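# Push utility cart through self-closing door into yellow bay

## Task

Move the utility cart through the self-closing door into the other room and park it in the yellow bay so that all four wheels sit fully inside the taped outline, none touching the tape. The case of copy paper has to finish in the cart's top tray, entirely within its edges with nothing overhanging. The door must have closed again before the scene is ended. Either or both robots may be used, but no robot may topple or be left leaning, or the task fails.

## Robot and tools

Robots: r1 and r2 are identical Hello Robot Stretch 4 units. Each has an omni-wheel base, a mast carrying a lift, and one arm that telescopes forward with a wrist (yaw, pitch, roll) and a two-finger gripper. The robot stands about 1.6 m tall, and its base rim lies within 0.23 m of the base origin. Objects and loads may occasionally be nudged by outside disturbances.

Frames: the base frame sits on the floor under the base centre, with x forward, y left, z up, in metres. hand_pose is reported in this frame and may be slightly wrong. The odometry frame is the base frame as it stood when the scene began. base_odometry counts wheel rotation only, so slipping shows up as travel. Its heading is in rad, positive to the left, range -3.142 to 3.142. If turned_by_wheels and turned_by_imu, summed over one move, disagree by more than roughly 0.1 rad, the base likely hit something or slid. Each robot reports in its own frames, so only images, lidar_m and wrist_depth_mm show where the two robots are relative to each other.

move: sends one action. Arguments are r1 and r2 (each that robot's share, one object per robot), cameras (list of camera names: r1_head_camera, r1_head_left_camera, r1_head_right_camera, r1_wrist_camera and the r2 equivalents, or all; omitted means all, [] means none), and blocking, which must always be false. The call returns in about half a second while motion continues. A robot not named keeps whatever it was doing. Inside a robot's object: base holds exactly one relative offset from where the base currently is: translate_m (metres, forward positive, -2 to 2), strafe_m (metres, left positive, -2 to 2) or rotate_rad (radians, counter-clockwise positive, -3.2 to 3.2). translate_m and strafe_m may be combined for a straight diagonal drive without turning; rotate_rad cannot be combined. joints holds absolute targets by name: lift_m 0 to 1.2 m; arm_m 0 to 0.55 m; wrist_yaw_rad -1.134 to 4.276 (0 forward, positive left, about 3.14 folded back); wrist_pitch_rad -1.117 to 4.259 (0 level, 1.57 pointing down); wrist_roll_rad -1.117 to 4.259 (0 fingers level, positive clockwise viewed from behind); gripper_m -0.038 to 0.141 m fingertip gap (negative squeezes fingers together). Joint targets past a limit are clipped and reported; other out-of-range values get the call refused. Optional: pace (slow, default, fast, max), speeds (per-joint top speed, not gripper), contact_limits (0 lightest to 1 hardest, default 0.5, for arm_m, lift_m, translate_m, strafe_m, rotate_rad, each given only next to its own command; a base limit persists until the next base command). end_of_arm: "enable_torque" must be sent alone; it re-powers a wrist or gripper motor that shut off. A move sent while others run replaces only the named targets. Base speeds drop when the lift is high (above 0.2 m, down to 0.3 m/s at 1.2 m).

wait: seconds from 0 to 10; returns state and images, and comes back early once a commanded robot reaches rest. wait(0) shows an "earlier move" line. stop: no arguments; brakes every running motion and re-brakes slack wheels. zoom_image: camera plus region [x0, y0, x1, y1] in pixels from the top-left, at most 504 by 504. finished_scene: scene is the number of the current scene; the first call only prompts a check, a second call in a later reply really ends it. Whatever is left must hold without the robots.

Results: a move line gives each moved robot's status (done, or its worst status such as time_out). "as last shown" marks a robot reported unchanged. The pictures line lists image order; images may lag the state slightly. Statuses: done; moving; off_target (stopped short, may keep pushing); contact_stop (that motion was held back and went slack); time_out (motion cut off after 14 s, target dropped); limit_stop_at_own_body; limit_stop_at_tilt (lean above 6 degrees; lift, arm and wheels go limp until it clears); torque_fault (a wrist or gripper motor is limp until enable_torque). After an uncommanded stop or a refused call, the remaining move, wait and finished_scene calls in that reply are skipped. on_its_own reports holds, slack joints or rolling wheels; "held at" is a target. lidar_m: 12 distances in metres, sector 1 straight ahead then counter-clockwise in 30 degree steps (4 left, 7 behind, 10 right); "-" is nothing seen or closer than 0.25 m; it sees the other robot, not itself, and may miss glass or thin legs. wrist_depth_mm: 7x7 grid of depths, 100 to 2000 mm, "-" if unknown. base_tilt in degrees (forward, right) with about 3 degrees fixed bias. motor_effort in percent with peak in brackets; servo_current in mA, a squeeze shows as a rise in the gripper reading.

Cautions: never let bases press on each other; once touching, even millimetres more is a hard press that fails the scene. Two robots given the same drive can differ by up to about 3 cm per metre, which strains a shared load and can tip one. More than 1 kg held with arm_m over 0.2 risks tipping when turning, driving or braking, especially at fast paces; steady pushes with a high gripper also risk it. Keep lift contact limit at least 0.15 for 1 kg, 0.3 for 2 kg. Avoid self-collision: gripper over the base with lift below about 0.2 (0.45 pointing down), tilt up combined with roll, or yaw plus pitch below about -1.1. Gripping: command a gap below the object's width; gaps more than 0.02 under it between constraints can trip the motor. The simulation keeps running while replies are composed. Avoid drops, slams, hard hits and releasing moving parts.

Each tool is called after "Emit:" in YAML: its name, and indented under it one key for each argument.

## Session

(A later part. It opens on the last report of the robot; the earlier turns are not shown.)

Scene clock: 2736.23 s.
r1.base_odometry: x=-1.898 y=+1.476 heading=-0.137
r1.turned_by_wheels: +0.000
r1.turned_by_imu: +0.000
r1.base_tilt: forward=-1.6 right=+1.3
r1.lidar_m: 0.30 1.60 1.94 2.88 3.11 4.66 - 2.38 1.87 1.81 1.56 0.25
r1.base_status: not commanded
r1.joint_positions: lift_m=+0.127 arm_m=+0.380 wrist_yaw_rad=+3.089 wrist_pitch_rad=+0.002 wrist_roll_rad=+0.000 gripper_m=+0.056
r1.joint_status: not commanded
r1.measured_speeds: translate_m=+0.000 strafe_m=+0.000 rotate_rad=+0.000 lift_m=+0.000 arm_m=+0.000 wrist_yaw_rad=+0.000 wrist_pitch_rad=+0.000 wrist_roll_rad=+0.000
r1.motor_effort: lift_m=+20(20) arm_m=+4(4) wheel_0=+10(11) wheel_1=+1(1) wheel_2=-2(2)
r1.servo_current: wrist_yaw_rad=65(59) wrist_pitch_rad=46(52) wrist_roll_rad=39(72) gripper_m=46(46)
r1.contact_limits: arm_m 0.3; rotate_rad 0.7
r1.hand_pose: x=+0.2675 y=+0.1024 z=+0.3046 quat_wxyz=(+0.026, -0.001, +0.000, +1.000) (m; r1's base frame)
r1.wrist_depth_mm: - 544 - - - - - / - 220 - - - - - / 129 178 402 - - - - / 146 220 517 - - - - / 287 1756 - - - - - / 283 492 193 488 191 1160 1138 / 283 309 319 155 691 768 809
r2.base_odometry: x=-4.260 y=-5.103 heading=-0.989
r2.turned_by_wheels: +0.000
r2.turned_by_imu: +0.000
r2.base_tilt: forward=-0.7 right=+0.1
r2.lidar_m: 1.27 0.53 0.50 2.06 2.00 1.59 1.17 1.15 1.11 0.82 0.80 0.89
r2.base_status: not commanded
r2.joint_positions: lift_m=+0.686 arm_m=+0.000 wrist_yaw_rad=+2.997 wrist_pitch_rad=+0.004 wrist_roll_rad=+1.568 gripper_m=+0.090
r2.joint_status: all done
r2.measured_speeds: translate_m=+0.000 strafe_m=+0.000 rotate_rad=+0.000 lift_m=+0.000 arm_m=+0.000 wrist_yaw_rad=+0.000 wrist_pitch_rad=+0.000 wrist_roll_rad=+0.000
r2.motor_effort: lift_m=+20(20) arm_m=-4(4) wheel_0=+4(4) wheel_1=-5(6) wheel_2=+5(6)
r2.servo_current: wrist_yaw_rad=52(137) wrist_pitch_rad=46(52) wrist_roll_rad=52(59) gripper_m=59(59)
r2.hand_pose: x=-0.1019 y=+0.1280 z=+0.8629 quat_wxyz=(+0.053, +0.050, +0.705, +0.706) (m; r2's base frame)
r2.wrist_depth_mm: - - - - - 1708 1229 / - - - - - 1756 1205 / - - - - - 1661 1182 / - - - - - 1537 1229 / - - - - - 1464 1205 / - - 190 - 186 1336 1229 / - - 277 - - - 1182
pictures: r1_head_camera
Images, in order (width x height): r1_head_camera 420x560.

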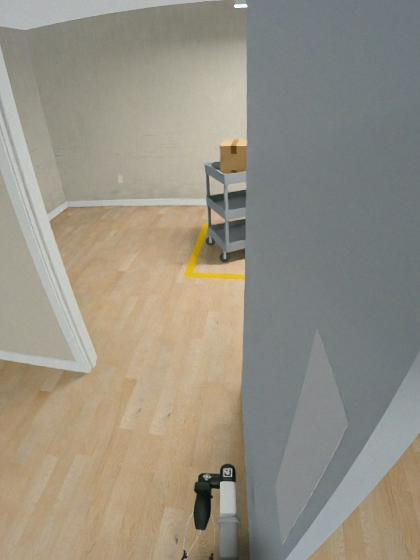

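Emit:
move:
  r1: {"joints": {"lift_m": 0.30}, "pace": "default"}
  r2: {"joints": {"wrist_yaw_rad": 1.36}}
  cameras: []
  blocking: false

Emit:
wait:
  seconds: 1.5
  cameras: []

Emit:
wait:
  seconds: 1.5
  cameras: ["r1_head_right_camera"]

Scene clock: 2844.00 s.
move: r1 moving; r2 moving
r1.base_odometry: x=-1.898 y=+1.476 heading=-0.137
r1.turned_by_wheels: +0.000
r1.turned_by_imu: +0.000
r1.base_tilt: forward=-1.5 right=+1.3
r1.lidar_m: 0.35 1.58 1.94 2.87 3.10 4.67 - 2.38 1.88 1.82 1.56 0.25
r1.base_status: not commanded
r1.joint_positions: lift_m=+0.164 arm_m=+0.380 wrist_yaw_rad=+3.089 wrist_pitch_rad=+0.002 wrist_roll_rad=+0.000 gripper_m=+0.056
r1.joint_status: lift_m moving
r1.measured_speeds: translate_m=+0.000 strafe_m=+0.000 rotate_rad=+0.000 lift_m=+0.146 arm_m=+0.000 wrist_yaw_rad=+0.000 wrist_pitch_rad=+0.000 wrist_roll_rad=+0.000
r1.motor_effort: lift_m=+27(28) arm_m=+4(4) wheel_0=+10(11) wheel_1=+1(1) wheel_2=-2(2)
r1.servo_current: wrist_yaw_rad=39(52) wrist_pitch_rad=39(52) wrist_roll_rad=46(65) gripper_m=39(46)
r1.contact_limits: arm_m 0.3; rotate_rad 0.7
r1.hand_pose: x=+0.2675 y=+0.1024 z=+0.3421 quat_wxyz=(+0.026, -0.001, +0.000, +1.000) (m; r1's base frame)
r1.wrist_depth_mm: - 539 - - - - - / - 220 - - - - - / 129 177 399 - - - - / 146 220 517 - - - - / 287 1863 - - - - - / 273 574 195 1308 190 1281 1229 / 283 379 377 155 768 854 891
r2.base_odometry: x=-4.260 y=-5.103 heading=-0.989
r2.turned_by_wheels: +0.000
r2.turned_by_imu: +0.000
r2.base_tilt: forward=-0.7 right=+0.1
r2.lidar_m: 1.26 0.53 0.52 2.05 1.99 1.60 1.20 1.16 1.11 0.82 0.81 0.86
r2.base_status: not commanded
r2.joint_positions: lift_m=+0.686 arm_m=+0.000 wrist_yaw_rad=+2.437 wrist_pitch_rad=+0.004 wrist_roll_rad=+1.568 gripper_m=+0.090
r2.joint_status: wrist_yaw_rad moving
r2.measured_speeds: translate_m=+0.000 strafe_m=+0.000 rotate_rad=+0.000 lift_m=+0.000 arm_m=+0.000 wrist_yaw_rad=-1.740 wrist_pitch_rad=+0.000 wrist_roll_rad=+0.000
r2.motor_effort: lift_m=+20(20) arm_m=-4(4) wheel_0=+4(4) wheel_1=-5(6) wheel_2=+5(6)
r2.servo_current: wrist_yaw_rad=72(202) wrist_pitch_rad=46(46) wrist_roll_rad=52(52) gripper_m=52(59)
r2.hand_pose: x=+0.0080 y=+0.2535 z=+0.8629 quat_wxyz=(+0.246, +0.243, +0.663, +0.664) (m; r2's base frame)
r2.wrist_depth_mm: - - - - - 1618 1205 / - - - - - 1618 1205 / - - - - - 1708 1205 / - - - - - 1756 1229 / - - - - - 1756 1205 / - - 190 - 189 1661 1229 / - - - - - 1618 1205
pictures: none
No camera images: "cameras" was empty.

Scene clock: 2845.13 s.
earlier move: r1 moving; r2 done
r1.base_odometry: x=-1.898 y=+1.476 heading=-0.137
r1.turned_by_wheels: +0.000
r1.turned_by_imu: +0.000
r1.base_tilt: forward=-1.6 right=+1.3
r1.lidar_m: 0.30 1.57 1.93 2.87 3.09 4.67 - 2.41 1.89 1.85 1.54 0.25
r1.base_status: not commanded
r1.joint_positions: lift_m=+0.299 arm_m=+0.380 wrist_yaw_rad=+3.089 wrist_pitch_rad=+0.002 wrist_roll_rad=+0.000 gripper_m=+0.056
r1.joint_status: lift_m moving
r1.measured_speeds: translate_m=+0.000 strafe_m=+0.000 rotate_rad=+0.000 lift_m=+0.000 arm_m=+0.000 wrist_yaw_rad=+0.000 wrist_pitch_rad=+0.000 wrist_roll_rad=+0.000
r1.motor_effort: lift_m=+27(28) arm_m=+4(4) wheel_0=+11(11) wheel_1=+1(1) wheel_2=-2(2)
r1.servo_current: wrist_yaw_rad=52(59) wrist_pitch_rad=39(52) wrist_roll_rad=39(65) gripper_m=39(52)
r1.contact_limits: arm_m 0.3; rotate_rad 0.7
r1.hand_pose: x=+0.2675 y=+0.1024 z=+0.4771 quat_wxyz=(+0.026, -0.001, +0.000, +1.000) (m; r1's base frame)
r1.wrist_depth_mm: - 544 - - - - - / - 221 - - - - - / 129 178 399 - - - - / 146 220 517 - - - - / 289 - - - - - - / 272 1499 191 1756 191 1708 1618 / 282 564 668 156 1098 1160 1205
r2.base_odometry: x=-4.260 y=-5.103 heading=-0.989
r2.turned_by_wheels: +0.000
r2.turned_by_imu: +0.000
r2.base_tilt: forward=-0.7 right=+0.1
r2.lidar_m: 1.28 0.54 0.52 2.06 1.99 1.59 1.19 1.16 1.10 0.85 0.82 0.87
r2.base_status: not commanded
r2.joint_positions: lift_m=+0.686 arm_m=+0.000 wrist_yaw_rad=+1.363 wrist_pitch_rad=+0.004 wrist_roll_rad=+1.568 gripper_m=+0.090
r2.joint_status: all done
r2.measured_speeds: translate_m=+0.000 strafe_m=+0.000 rotate_rad=+0.000 lift_m=+0.000 arm_m=+0.000 wrist_yaw_rad=+0.000 wrist_pitch_rad=+0.000 wrist_roll_rad=+0.000
r2.motor_effort: lift_m=+20(20) arm_m=-3(4) wheel_0=+4(4) wheel_1=-5(6) wheel_2=+5(6)
r2.servo_current: wrist_yaw_rad=52(202) wrist_pitch_rad=39(52) wrist_roll_rad=46(52) gripper_m=52(59)
r2.hand_pose: x=+0.3160 y=+0.2641 z=+0.8629 quat_wxyz=(+0.551, +0.548, +0.446, +0.445) (m; r2's base frame)
r2.wrist_depth_mm: - - - 355 359 357 - / - - 661 377 - - - / - - 647 399 1042 - - / - - 831 424 1042 - 427 / - - - 466 - - 459 / - - 191 473 190 530 492 / - - - - 517 1618 1138
wait: 1.13 of 1.5 s (r2 has come to rest)
pictures: none
No camera images: "cameras" was empty.

Scene clock: 2845.30 s.
earlier move: r1 done
r1.base_odometry: x=-1.898 y=+1.476 heading=-0.137
r1.turned_by_wheels: +0.000
r1.turned_by_imu: +0.000
r1.base_tilt: forward=-1.6 right=+1.3
r1.lidar_m: 0.29 1.56 1.93 2.88 3.09 4.65 - 2.43 1.87 1.83 1.56 0.25
r1.base_status: not commanded
r1.joint_positions: lift_m=+0.299 arm_m=+0.380 wrist_yaw_rad=+3.089 wrist_pitch_rad=+0.002 wrist_roll_rad=+0.000 gripper_m=+0.056
r1.joint_status: all done
r1.measured_speeds: translate_m=+0.000 strafe_m=+0.000 rotate_rad=+0.000 lift_m=+0.000 arm_m=+0.000 wrist_yaw_rad=+0.000 wrist_pitch_rad=+0.000 wrist_roll_rad=+0.000
r1.motor_effort: lift_m=+25(28) arm_m=+4(4) wheel_0=+10(11) wheel_1=+1(1) wheel_2=-2(2)
r1.servo_current: wrist_yaw_rad=39(59) wrist_pitch_rad=33(52) wrist_roll_rad=33(65) gripper_m=39(52)
r1.contact_limits: arm_m 0.3; rotate_rad 0.7
r1.hand_pose: x=+0.2675 y=+0.1024 z=+0.4771 quat_wxyz=(+0.026, -0.001, +0.000, +1.000) (m; r1's base frame)
r1.wrist_depth_mm: - 544 - - - - - / - 221 - - - - - / 129 178 402 - - - - / 146 220 517 - - - - / 287 - - - - - - / 271 1464 191 1756 191 1708 1661 / 282 559 676 156 1098 1138 1182
r2.base_odometry: x=-4.260 y=-5.103 heading=-0.989
r2.turned_by_wheels: +0.000
r2.turned_by_imu: +0.000
r2.base_tilt: forward=-0.7 right=+0.1
r2.lidar_m: 1.21 0.54 0.52 2.05 1.98 1.62 1.19 1.16 1.12 0.85 0.81 0.86
r2.base_status: not commanded
r2.joint_positions: lift_m=+0.686 arm_m=+0.000 wrist_yaw_rad=+1.363 wrist_pitch_rad=+0.004 wrist_roll_rad=+1.568 gripper_m=+0.090
r2.joint_status: all done
r2.measured_speeds: translate_m=+0.000 strafe_m=+0.000 rotate_rad=+0.000 lift_m=+0.000 arm_m=+0.000 wrist_yaw_rad=+0.000 wrist_pitch_rad=+0.000 wrist_roll_rad=+0.000
r2.motor_effort: lift_m=+20(20) arm_m=-3(4) wheel_0=+4(4) wheel_1=-5(6) wheel_2=+5(6)
r2.servo_current: wrist_yaw_rad=52(202) wrist_pitch_rad=39(52) wrist_roll_rad=39(59) gripper_m=52(59)
r2.hand_pose: x=+0.3160 y=+0.2641 z=+0.8629 quat_wxyz=(+0.551, +0.548, +0.446, +0.445) (m; r2's base frame)
r2.wrist_depth_mm: - - - 357 357 359 - / - - 661 377 - - - / - - 647 399 1060 - - / - - 820 424 1042 - 427 / - - - 466 - - 455 / - - 191 473 190 530 496 / - - - - 517 1618 1138
wait: 0.17 of 1.5 s (r1 has come to rest)
pictures: r1_head_right_camera
Images, in order (width x height): r1_head_right_camera 420x672.

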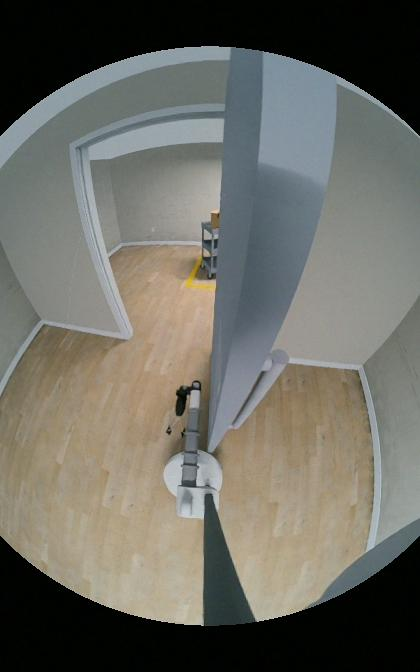

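Emit:
move:
  r1: {"joints": {"arm_m": 0.08}, "speeds": {"arm_m": 0.15}}
  r2: {"base": {"translate_m": 0.043, "strafe_m": 0.195}, "pace": "slow"}
  cameras: []
  blocking: false

Emit:
wait:
  seconds: 4
  cameras: []

Emit:
wait:
  seconds: 3
  cameras: ["r1_head_right_camera", "r2_wrist_camera", "r2_head_camera"]

Scene clock: 2851.40 s.
move: r1 moving; r2 moving
r1.base_odometry: x=-1.898 y=+1.476 heading=-0.137
r1.turned_by_wheels: +0.000
r1.turned_by_imu: +0.000
r1.base_tilt: forward=-1.6 right=+1.3
r1.lidar_m: 0.31 1.57 1.93 2.87 3.09 4.67 - 2.36 1.89 1.84 1.57 0.25
r1.base_status: not commanded
r1.joint_positions: lift_m=+0.299 arm_m=+0.333 wrist_yaw_rad=+3.089 wrist_pitch_rad=+0.002 wrist_roll_rad=+0.000 gripper_m=+0.056
r1.joint_status: arm_m moving
r1.measured_speeds: translate_m=+0.000 strafe_m=+0.000 rotate_rad=+0.000 lift_m=+0.000 arm_m=-0.150 wrist_yaw_rad=+0.000 wrist_pitch_rad=+0.000 wrist_roll_rad=+0.000
r1.motor_effort: lift_m=+25(25) arm_m=-3(7) wheel_0=+10(10) wheel_1=+1(1) wheel_2=-2(2)
r1.servo_current: wrist_yaw_rad=33(65) wrist_pitch_rad=46(46) wrist_roll_rad=52(65) gripper_m=46(46)
r1.contact_limits: rotate_rad 0.7
r1.hand_pose: x=+0.2202 y=+0.1024 z=+0.4771 quat_wxyz=(+0.026, -0.001, +0.000, +1.000) (m; r1's base frame)
r1.wrist_depth_mm: - 535 - - - - - / 123 203 - - - - - / 124 190 480 - - - - / 187 197 - - - - - / - - - - - - - / 1756 517 194 1808 191 1756 1661 / 1255 492 1118 155 1098 1160 1182
r2.base_odometry: x=-4.248 y=-5.098 heading=-0.990
r2.turned_by_wheels: +0.000
r2.turned_by_imu: +0.000
r2.base_tilt: forward=-0.7 right=+0.0
r2.lidar_m: 1.29 0.53 0.51 2.03 1.95 1.58 1.23 1.17 1.12 0.83 0.81 0.88
r2.base_status: translate_m moving; strafe_m moving
r2.joint_positions: lift_m=+0.686 arm_m=+0.000 wrist_yaw_rad=+1.363 wrist_pitch_rad=+0.004 wrist_roll_rad=+1.568 gripper_m=+0.090
r2.joint_status: not commanded
r2.measured_speeds: translate_m=+0.011 strafe_m=+0.049 rotate_rad=-0.002 lift_m=+0.000 arm_m=+0.000 wrist_yaw_rad=+0.000 wrist_pitch_rad=+0.000 wrist_roll_rad=+0.000
r2.motor_effort: lift_m=+20(20) arm_m=-4(4) wheel_0=-5(8) wheel_1=+8(8) wheel_2=-7(8)
r2.servo_current: wrist_yaw_rad=52(52) wrist_pitch_rad=33(52) wrist_roll_rad=46(65) gripper_m=46(52)
r2.hand_pose: x=+0.3160 y=+0.2641 z=+0.8629 quat_wxyz=(+0.551, +0.548, +0.446, +0.445) (m; r2's base frame)
r2.wrist_depth_mm: - - - 347 349 347 - / - - 640 373 375 - - / - - 640 389 991 - - / - - 798 407 1025 - - / - - - 449 - - 445 / - - 191 462 190 559 480 / - - - - 508 1661 1160
pictures: none
No camera images: "cameras" was empty.

Scene clock: 2853.60 s.
earlier move: r1 done; r2 moving
r1.base_odometry: x=-1.898 y=+1.476 heading=-0.137
r1.turned_by_wheels: +0.000
r1.turned_by_imu: +0.000
r1.base_tilt: forward=-1.6 right=+1.3
r1.lidar_m: 0.32 1.59 1.94 2.88 3.10 4.66 - 2.40 1.90 1.83 1.58 0.25
r1.base_status: not commanded
r1.joint_positions: lift_m=+0.299 arm_m=+0.080 wrist_yaw_rad=+3.089 wrist_pitch_rad=+0.002 wrist_roll_rad=+0.000 gripper_m=+0.056
r1.joint_status: all done
r1.measured_speeds: translate_m=+0.000 strafe_m=+0.000 rotate_rad=+0.000 lift_m=+0.000 arm_m=+0.000 wrist_yaw_rad=+0.000 wrist_pitch_rad=+0.000 wrist_roll_rad=+0.000
r1.motor_effort: lift_m=+25(25) arm_m=-5(8) wheel_0=+10(10) wheel_1=+1(1) wheel_2=-2(2)
r1.servo_current: wrist_yaw_rad=65(72) wrist_pitch_rad=46(46) wrist_roll_rad=46(65) gripper_m=39(46)
r1.contact_limits: rotate_rad 0.7
r1.hand_pose: x=-0.0324 y=+0.1024 z=+0.4771 quat_wxyz=(+0.026, -0.001, +0.000, +1.000) (m; r1's base frame)
r1.wrist_depth_mm: - 267 - - - - - / - 115 - - - - - / - 162 218 - - - - / 104 210 338 - - - - / 257 - - - - - - / 271 1756 195 1756 191 1708 1661 / 266 1098 1118 156 1098 1160 1182
r2.base_odometry: x=-4.077 y=-5.033 heading=-0.990
r2.turned_by_wheels: +0.000
r2.turned_by_imu: +0.000
r2.base_tilt: forward=-0.6 right=+0.1
r2.lidar_m: 0.48 0.39 0.35 1.89 1.85 1.72 1.31 1.28 1.30 0.99 0.95 1.05
r2.base_status: translate_m moving; strafe_m moving
r2.joint_positions: lift_m=+0.686 arm_m=+0.000 wrist_yaw_rad=+1.363 wrist_pitch_rad=+0.004 wrist_roll_rad=+1.568 gripper_m=+0.090
r2.joint_status: not commanded
r2.measured_speeds: translate_m=+0.005 strafe_m=+0.027 rotate_rad=+0.001 lift_m=+0.000 arm_m=+0.000 wrist_yaw_rad=+0.000 wrist_pitch_rad=+0.000 wrist_roll_rad=+0.000
r2.motor_effort: lift_m=+20(20) arm_m=-4(4) wheel_0=-3(9) wheel_1=+3(10) wheel_2=-6(9)
r2.servo_current: wrist_yaw_rad=46(65) wrist_pitch_rad=46(52) wrist_roll_rad=52(65) gripper_m=52(59)
r2.hand_pose: x=+0.3160 y=+0.2641 z=+0.8629 quat_wxyz=(+0.551, +0.548, +0.446, +0.445) (m; r2's base frame)
r2.wrist_depth_mm: - - 480 138 192 - - / - 436 427 147 203 - - / - - 484 154 216 - - / - - 580 164 229 - - / - - - 177 240 1863 - / - - 191 187 193 1661 492 / 1808 - - - - 1756 1182
wait: 2.20 of 4 s (r1 has come to rest)
pictures: none
No camera images: "cameras" was empty.

Scene clock: 2854.13 s.
earlier move: r2 done
r1.base_odometry: x=-1.898 y=+1.476 heading=-0.137
r1.turned_by_wheels: +0.000
r1.turned_by_imu: +0.000
r1.base_tilt: forward=-1.6 right=+1.2
r1.lidar_m: 0.30 1.57 1.94 2.87 3.10 4.65 - 2.39 1.89 1.81 1.54 0.25
r1.base_status: not commanded
r1.joint_positions: lift_m=+0.299 arm_m=+0.080 wrist_yaw_rad=+3.089 wrist_pitch_rad=+0.002 wrist_roll_rad=+0.000 gripper_m=+0.056
r1.joint_status: all done
r1.measured_speeds: translate_m=+0.000 strafe_m=+0.000 rotate_rad=+0.000 lift_m=+0.000 arm_m=+0.000 wrist_yaw_rad=+0.000 wrist_pitch_rad=+0.000 wrist_roll_rad=+0.000
r1.motor_effort: lift_m=+25(25) arm_m=-5(8) wheel_0=+10(10) wheel_1=+1(1) wheel_2=-2(2)
r1.servo_current: wrist_yaw_rad=52(72) wrist_pitch_rad=39(46) wrist_roll_rad=52(65) gripper_m=46(52)
r1.contact_limits: rotate_rad 0.7
r1.hand_pose: x=-0.0324 y=+0.1024 z=+0.4771 quat_wxyz=(+0.026, -0.001, +0.000, +1.000) (m; r1's base frame)
r1.wrist_depth_mm: - 267 - - - - - / - 115 - - - - - / - 163 219 - - - - / 104 209 340 - - - - / 255 - - - - - - / 272 1808 195 1708 191 1708 1618 / 266 1118 1118 156 1098 1160 1182
r2.base_odometry: x=-4.074 y=-5.031 heading=-0.990
r2.turned_by_wheels: +0.000
r2.turned_by_imu: +0.000
r2.base_tilt: forward=-0.7 right=+0.1
r2.lidar_m: 0.48 0.39 0.32 1.88 1.83 1.77 1.31 1.26 1.34 1.01 0.94 1.04
r2.base_status: done
r2.joint_positions: lift_m=+0.686 arm_m=+0.000 wrist_yaw_rad=+1.363 wrist_pitch_rad=+0.004 wrist_roll_rad=+1.568 gripper_m=+0.090
r2.joint_status: not commanded
r2.measured_speeds: translate_m=+0.000 strafe_m=+0.000 rotate_rad=+0.000 lift_m=+0.000 arm_m=+0.000 wrist_yaw_rad=+0.000 wrist_pitch_rad=+0.000 wrist_roll_rad=+0.000
r2.motor_effort: lift_m=+20(20) arm_m=-4(4) wheel_0=-3(9) wheel_1=+5(10) wheel_2=-7(9)
r2.servo_current: wrist_yaw_rad=52(65) wrist_pitch_rad=39(52) wrist_roll_rad=59(65) gripper_m=46(59)
r2.hand_pose: x=+0.3160 y=+0.2641 z=+0.8629 quat_wxyz=(+0.551, +0.548, +0.446, +0.445) (m; r2's base frame)
r2.wrist_depth_mm: - - 480 134 188 - - / - 433 421 143 199 - - / - - 480 152 212 - - / - - 585 160 225 - - / - - - 173 237 1863 - / - - 191 180 194 1499 500 / 1808 - - - - 1921 1205
wait: 0.53 of 3 s (r2 has come to rest)
pictures: r1_head_right_camera, r2_head_camera, r2_wrist_camera
Images, in order (width x height): r1_head_right_camera 420x672, r2_head_camera 420x560, r2_wrist_camera 616x392.

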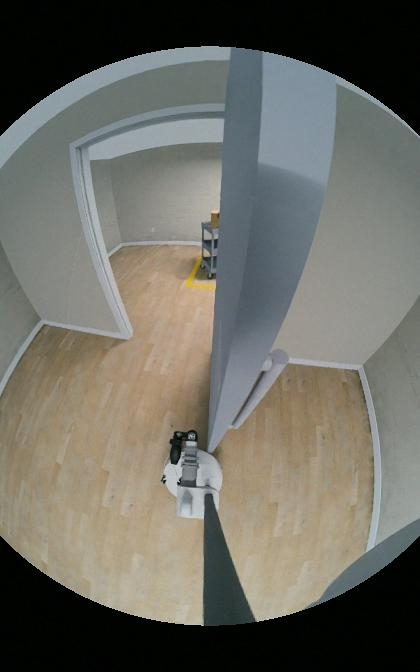

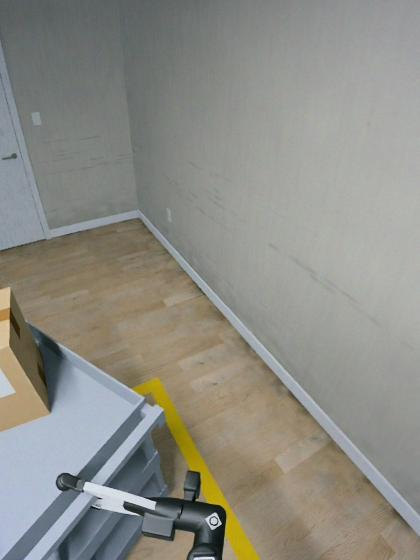

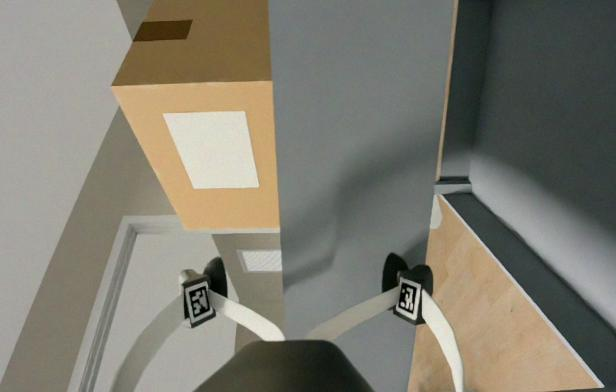

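Emit:
move:
  r1: {"base": {"translate_m": 0.093, "strafe_m": 0.088}, "pace": "slow"}
  r2: {"joints": {"gripper_m": 0.0}}
  cameras: []
  blocking: false

Emit:
wait:
  seconds: 4
  cameras: []

Emit:
wait:
  seconds: 2
  cameras: ["r1_head_right_camera", "r1_head_camera"]

Scene clock: 2861.67 s.
move: r1 contact_stop; r2 moving
r1.base_odometry: x=-1.896 y=+1.481 heading=-0.137
r1.turned_by_wheels: -0.001
r1.turned_by_imu: -0.001
r1.base_tilt: forward=-1.6 right=+1.3
r1.lidar_m: 0.32 1.57 1.95 2.85 3.11 4.65 - 2.41 1.90 1.86 1.59 0.25
r1.base_status: translate_m contact_stop; strafe_m contact_stop
r1.joint_positions: lift_m=+0.299 arm_m=+0.080 wrist_yaw_rad=+3.089 wrist_pitch_rad=+0.002 wrist_roll_rad=+0.000 gripper_m=+0.056
r1.joint_status: not commanded
r1.measured_speeds: translate_m=-0.010 strafe_m=+0.013 rotate_rad=+0.038 lift_m=+0.000 arm_m=+0.000 wrist_yaw_rad=+0.000 wrist_pitch_rad=+0.000 wrist_roll_rad=+0.000
r1.on_its_own: the wheels are slack since a contact_stop
r1.motor_effort: lift_m=+25(25) arm_m=-5(5) wheel_0=+2(12) wheel_1=+0(11) wheel_2=+0(28)
r1.servo_current: wrist_yaw_rad=46(72) wrist_pitch_rad=39(46) wrist_roll_rad=20(59) gripper_m=46(46)
r1.hand_pose: x=-0.0324 y=+0.1024 z=+0.4771 quat_wxyz=(+0.026, -0.001, +0.000, +1.000) (m; r1's base frame)
r1.wrist_depth_mm: - 268 - - - - - / - 216 - - - - - / 102 164 224 - - - - / 104 215 355 - - - - / 259 - - - - - - / 257 1756 195 1756 191 1708 1661 / 270 1118 1118 156 1098 1138 1205
r2.base_odometry: x=-4.074 y=-5.031 heading=-0.990
r2.turned_by_wheels: +0.000
r2.turned_by_imu: +0.000
r2.base_tilt: forward=-0.7 right=+0.1
r2.lidar_m: 0.50 0.40 0.33 1.89 1.84 1.74 1.32 1.27 1.33 0.99 0.96 1.03
r2.base_status: not commanded
r2.joint_positions: lift_m=+0.686 arm_m=+0.000 wrist_yaw_rad=+1.363 wrist_pitch_rad=+0.004 wrist_roll_rad=+1.568 gripper_m=+0.072
r2.joint_status: gripper_m moving
r2.measured_speeds: translate_m=+0.000 strafe_m=+0.000 rotate_rad=+0.000 lift_m=+0.000 arm_m=+0.000 wrist_yaw_rad=+0.000 wrist_pitch_rad=+0.000 wrist_roll_rad=+0.000
r2.motor_effort: lift_m=+20(20) arm_m=-4(4) wheel_0=-3(3) wheel_1=+5(5) wheel_2=-7(7)
r2.servo_current: wrist_yaw_rad=52(52) wrist_pitch_rad=46(46) wrist_roll_rad=52(59) gripper_m=98(104)
r2.hand_pose: x=+0.3160 y=+0.2641 z=+0.8629 quat_wxyz=(+0.551, +0.548, +0.446, +0.445) (m; r2's base frame)
r2.wrist_depth_mm: - - 477 134 189 - - / - 436 424 142 200 - - / - - 480 153 212 - - / - - 585 160 225 - - / - - - 173 238 1863 - / - - 191 181 193 1661 492 / 1808 - - - 271 1921 1205
pictures: none
No camera images: "cameras" was empty.

not run: a stop that you did not command came earlier in this reply.

not run: a stop that you did not command came earlier in this reply.

Emit:
move:
  r1: {"base": {"strafe_m": 0.03}, "joints": {"arm_m": 0.38}, "speeds": {"arm_m": 0.2}, "pace": "slow", "contact_limits": {"strafe_m": 0.7, "arm_m": 0.3}}
  cameras: ["r1_head_right_camera"]
  blocking: false

Emit:
wait:
  seconds: 3
  cameras: ["r1_head_right_camera", "r1_head_camera"]

Scene clock: 2892.57 s.
earlier move: r1 contact_stop; r2 done
move: r1 moving
r1.base_odometry: x=-1.909 y=+1.535 heading=+0.008
r1.turned_by_wheels: +0.145
r1.turned_by_imu: +0.147
r1.base_tilt: forward=-1.6 right=+1.3
r1.lidar_m: 0.25 1.55 2.45 2.83 3.31 4.56 3.88 2.25 1.91 1.90 1.42 0.25
r1.base_status: translate_m contact_stop (by the wheels' count: -0.015 of +0.093); strafe_m contact_stop (by the wheels' count: +0.044 of +0.088); strafe_m moving
r1.joint_positions: lift_m=+0.300 arm_m=+0.131 wrist_yaw_rad=+3.089 wrist_pitch_rad=+0.002 wrist_roll_rad=+0.000 gripper_m=+0.056
r1.joint_status: arm_m moving
r1.measured_speeds: translate_m=+0.000 strafe_m=+0.056 rotate_rad=+0.001 lift_m=+0.000 arm_m=+0.195 wrist_yaw_rad=+0.000 wrist_pitch_rad=+0.000 wrist_roll_rad=+0.000
r1.motor_effort: lift_m=+25(25) arm_m=+6(7) wheel_0=-2(5) wheel_1=+5(7) wheel_2=+0(2)
r1.servo_current: wrist_yaw_rad=65(72) wrist_pitch_rad=52(52) wrist_roll_rad=39(65) gripper_m=39(46)
r1.contact_limits: arm_m 0.3; strafe_m 0.7
r1.hand_pose: x=+0.0180 y=+0.1024 z=+0.4771 quat_wxyz=(+0.026, -0.001, +0.000, +1.000) (m; r1's base frame)
r1.wrist_depth_mm: - 319 - - - - - / - 129 - - - - - / - 129 260 - - - - / 127 153 329 - - - - / 283 - - - - - - / 289 1808 195 1756 191 1708 1661 / 289 336 1118 156 1078 1160 1205
r2.base_odometry: x=-4.074 y=-5.031 heading=-0.989
r2.turned_by_wheels: +0.000
r2.turned_by_imu: +0.001
r2.base_tilt: forward=-0.6 right=+0.1
r2.lidar_m: 0.47 0.40 0.33 1.87 1.81 1.75 1.30 1.28 1.32 0.98 0.96 1.04
r2.base_status: not commanded
r2.joint_positions: lift_m=+0.686 arm_m=+0.000 wrist_yaw_rad=+1.363 wrist_pitch_rad=+0.004 wrist_roll_rad=+1.568 gripper_m=+0.001
r2.joint_status: all done
r2.measured_speeds: translate_m=+0.000 strafe_m=+0.000 rotate_rad=+0.000 lift_m=+0.000 arm_m=+0.000 wrist_yaw_rad=+0.000 wrist_pitch_rad=+0.000 wrist_roll_rad=+0.000
r2.motor_effort: lift_m=+20(20) arm_m=-4(4) wheel_0=-1(1) wheel_1=+5(5) wheel_2=-6(6)
r2.servo_current: wrist_yaw_rad=46(59) wrist_pitch_rad=46(46) wrist_roll_rad=46(52) gripper_m=85(91)
r2.hand_pose: x=+0.3160 y=+0.2641 z=+0.8629 quat_wxyz=(+0.551, +0.548, +0.446, +0.445) (m; r2's base frame)
r2.wrist_depth_mm: - - 466 131 185 - - / - 424 421 137 196 - - / - - 480 145 208 - - / - - 580 157 221 - - / - - - 168 236 1921 - / - - 192 178 182 1576 500 / 1808 1863 - - - 1756 1182
pictures: r1_head_right_camera
Images, in order (width x height): r1_head_right_camera 420x672.

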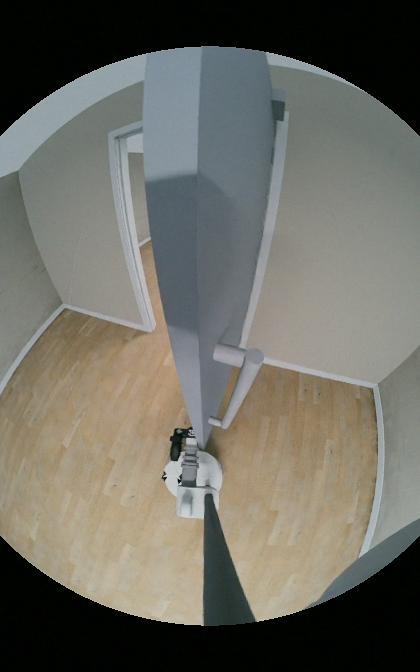

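Scene clock: 2893.83 s.
earlier move: r1 contact_stop
r1.base_odometry: x=-1.909 y=+1.550 heading=+0.008
r1.turned_by_wheels: +0.000
r1.turned_by_imu: +0.024
r1.base_tilt: forward=-1.6 right=+1.3
r1.lidar_m: 0.25 1.54 2.59 2.82 3.32 4.54 3.76 2.22 1.92 1.93 1.42 0.25
r1.base_status: done
r1.joint_positions: lift_m=+0.300 arm_m=+0.230 wrist_yaw_rad=+3.089 wrist_pitch_rad=+0.002 wrist_roll_rad=+0.000 gripper_m=+0.056
r1.joint_status: arm_m contact_stop (moved +0.150 of +0.300)
r1.measured_speeds: translate_m=+0.000 strafe_m=+0.000 rotate_rad=+0.000 lift_m=+0.000 arm_m=+0.000 wrist_yaw_rad=+0.000 wrist_pitch_rad=+0.000 wrist_roll_rad=+0.000
r1.on_its_own: arm_m is slack since a contact_stop (your +0.380 is given up)
r1.motor_effort: lift_m=+23(25) arm_m=+0(33) wheel_0=+6(18) wheel_1=+0(11) wheel_2=+2(12)
r1.servo_current: wrist_yaw_rad=52(72) wrist_pitch_rad=39(52) wrist_roll_rad=65(65) gripper_m=39(46)
r1.contact_limits: arm_m 0.3; strafe_m 0.7
r1.hand_pose: x=+0.1177 y=+0.1024 z=+0.4772 quat_wxyz=(+0.026, -0.001, +0.000, +1.000) (m; r1's base frame)
r1.wrist_depth_mm: 110 - - - - - - / - 183 442 - - - - / 110 167 332 - - - - / - 189 404 - - - - / - 427 - - - - - / 1756 399 195 1756 190 1756 1661 / 1255 389 1118 156 1098 1160 1182
r2.base_odometry: x=-4.074 y=-5.031 heading=-0.989
r2.turned_by_wheels: +0.000
r2.turned_by_imu: +0.000
r2.base_tilt: forward=-0.6 right=+0.1
r2.lidar_m: 0.48 0.40 0.32 1.87 1.84 1.75 1.32 1.28 1.33 0.97 0.94 1.04
r2.base_status: not commanded
r2.joint_positions: lift_m=+0.686 arm_m=+0.000 wrist_yaw_rad=+1.363 wrist_pitch_rad=+0.004 wrist_roll_rad=+1.568 gripper_m=+0.001
r2.joint_status: all done
r2.measured_speeds: translate_m=+0.000 strafe_m=+0.000 rotate_rad=+0.000 lift_m=+0.000 arm_m=+0.000 wrist_yaw_rad=+0.000 wrist_pitch_rad=+0.000 wrist_roll_rad=+0.000
r2.motor_effort: lift_m=+20(20) arm_m=-4(4) wheel_0=-1(2) wheel_1=+5(5) wheel_2=-5(6)
r2.servo_current: wrist_yaw_rad=52(59) wrist_pitch_rad=39(46) wrist_roll_rad=39(65) gripper_m=78(91)
r2.hand_pose: x=+0.3160 y=+0.2641 z=+0.8629 quat_wxyz=(+0.551, +0.548, +0.446, +0.445) (m; r2's base frame)
r2.wrist_depth_mm: - - 462 131 184 - - / - 421 418 137 195 - - / - - 473 145 207 - - / - - 574 156 221 - - / - - - 167 235 1921 - / - - 192 178 182 1618 492 / 1808 1863 - - - 1756 1205
wait: 1.27 of 3 s (r1 has come to rest)
pictures: r1_head_camera, r1_head_right_camera
Images, in order (width x height): r1_head_camera 420x560, r1_head_right_camera 420x672.

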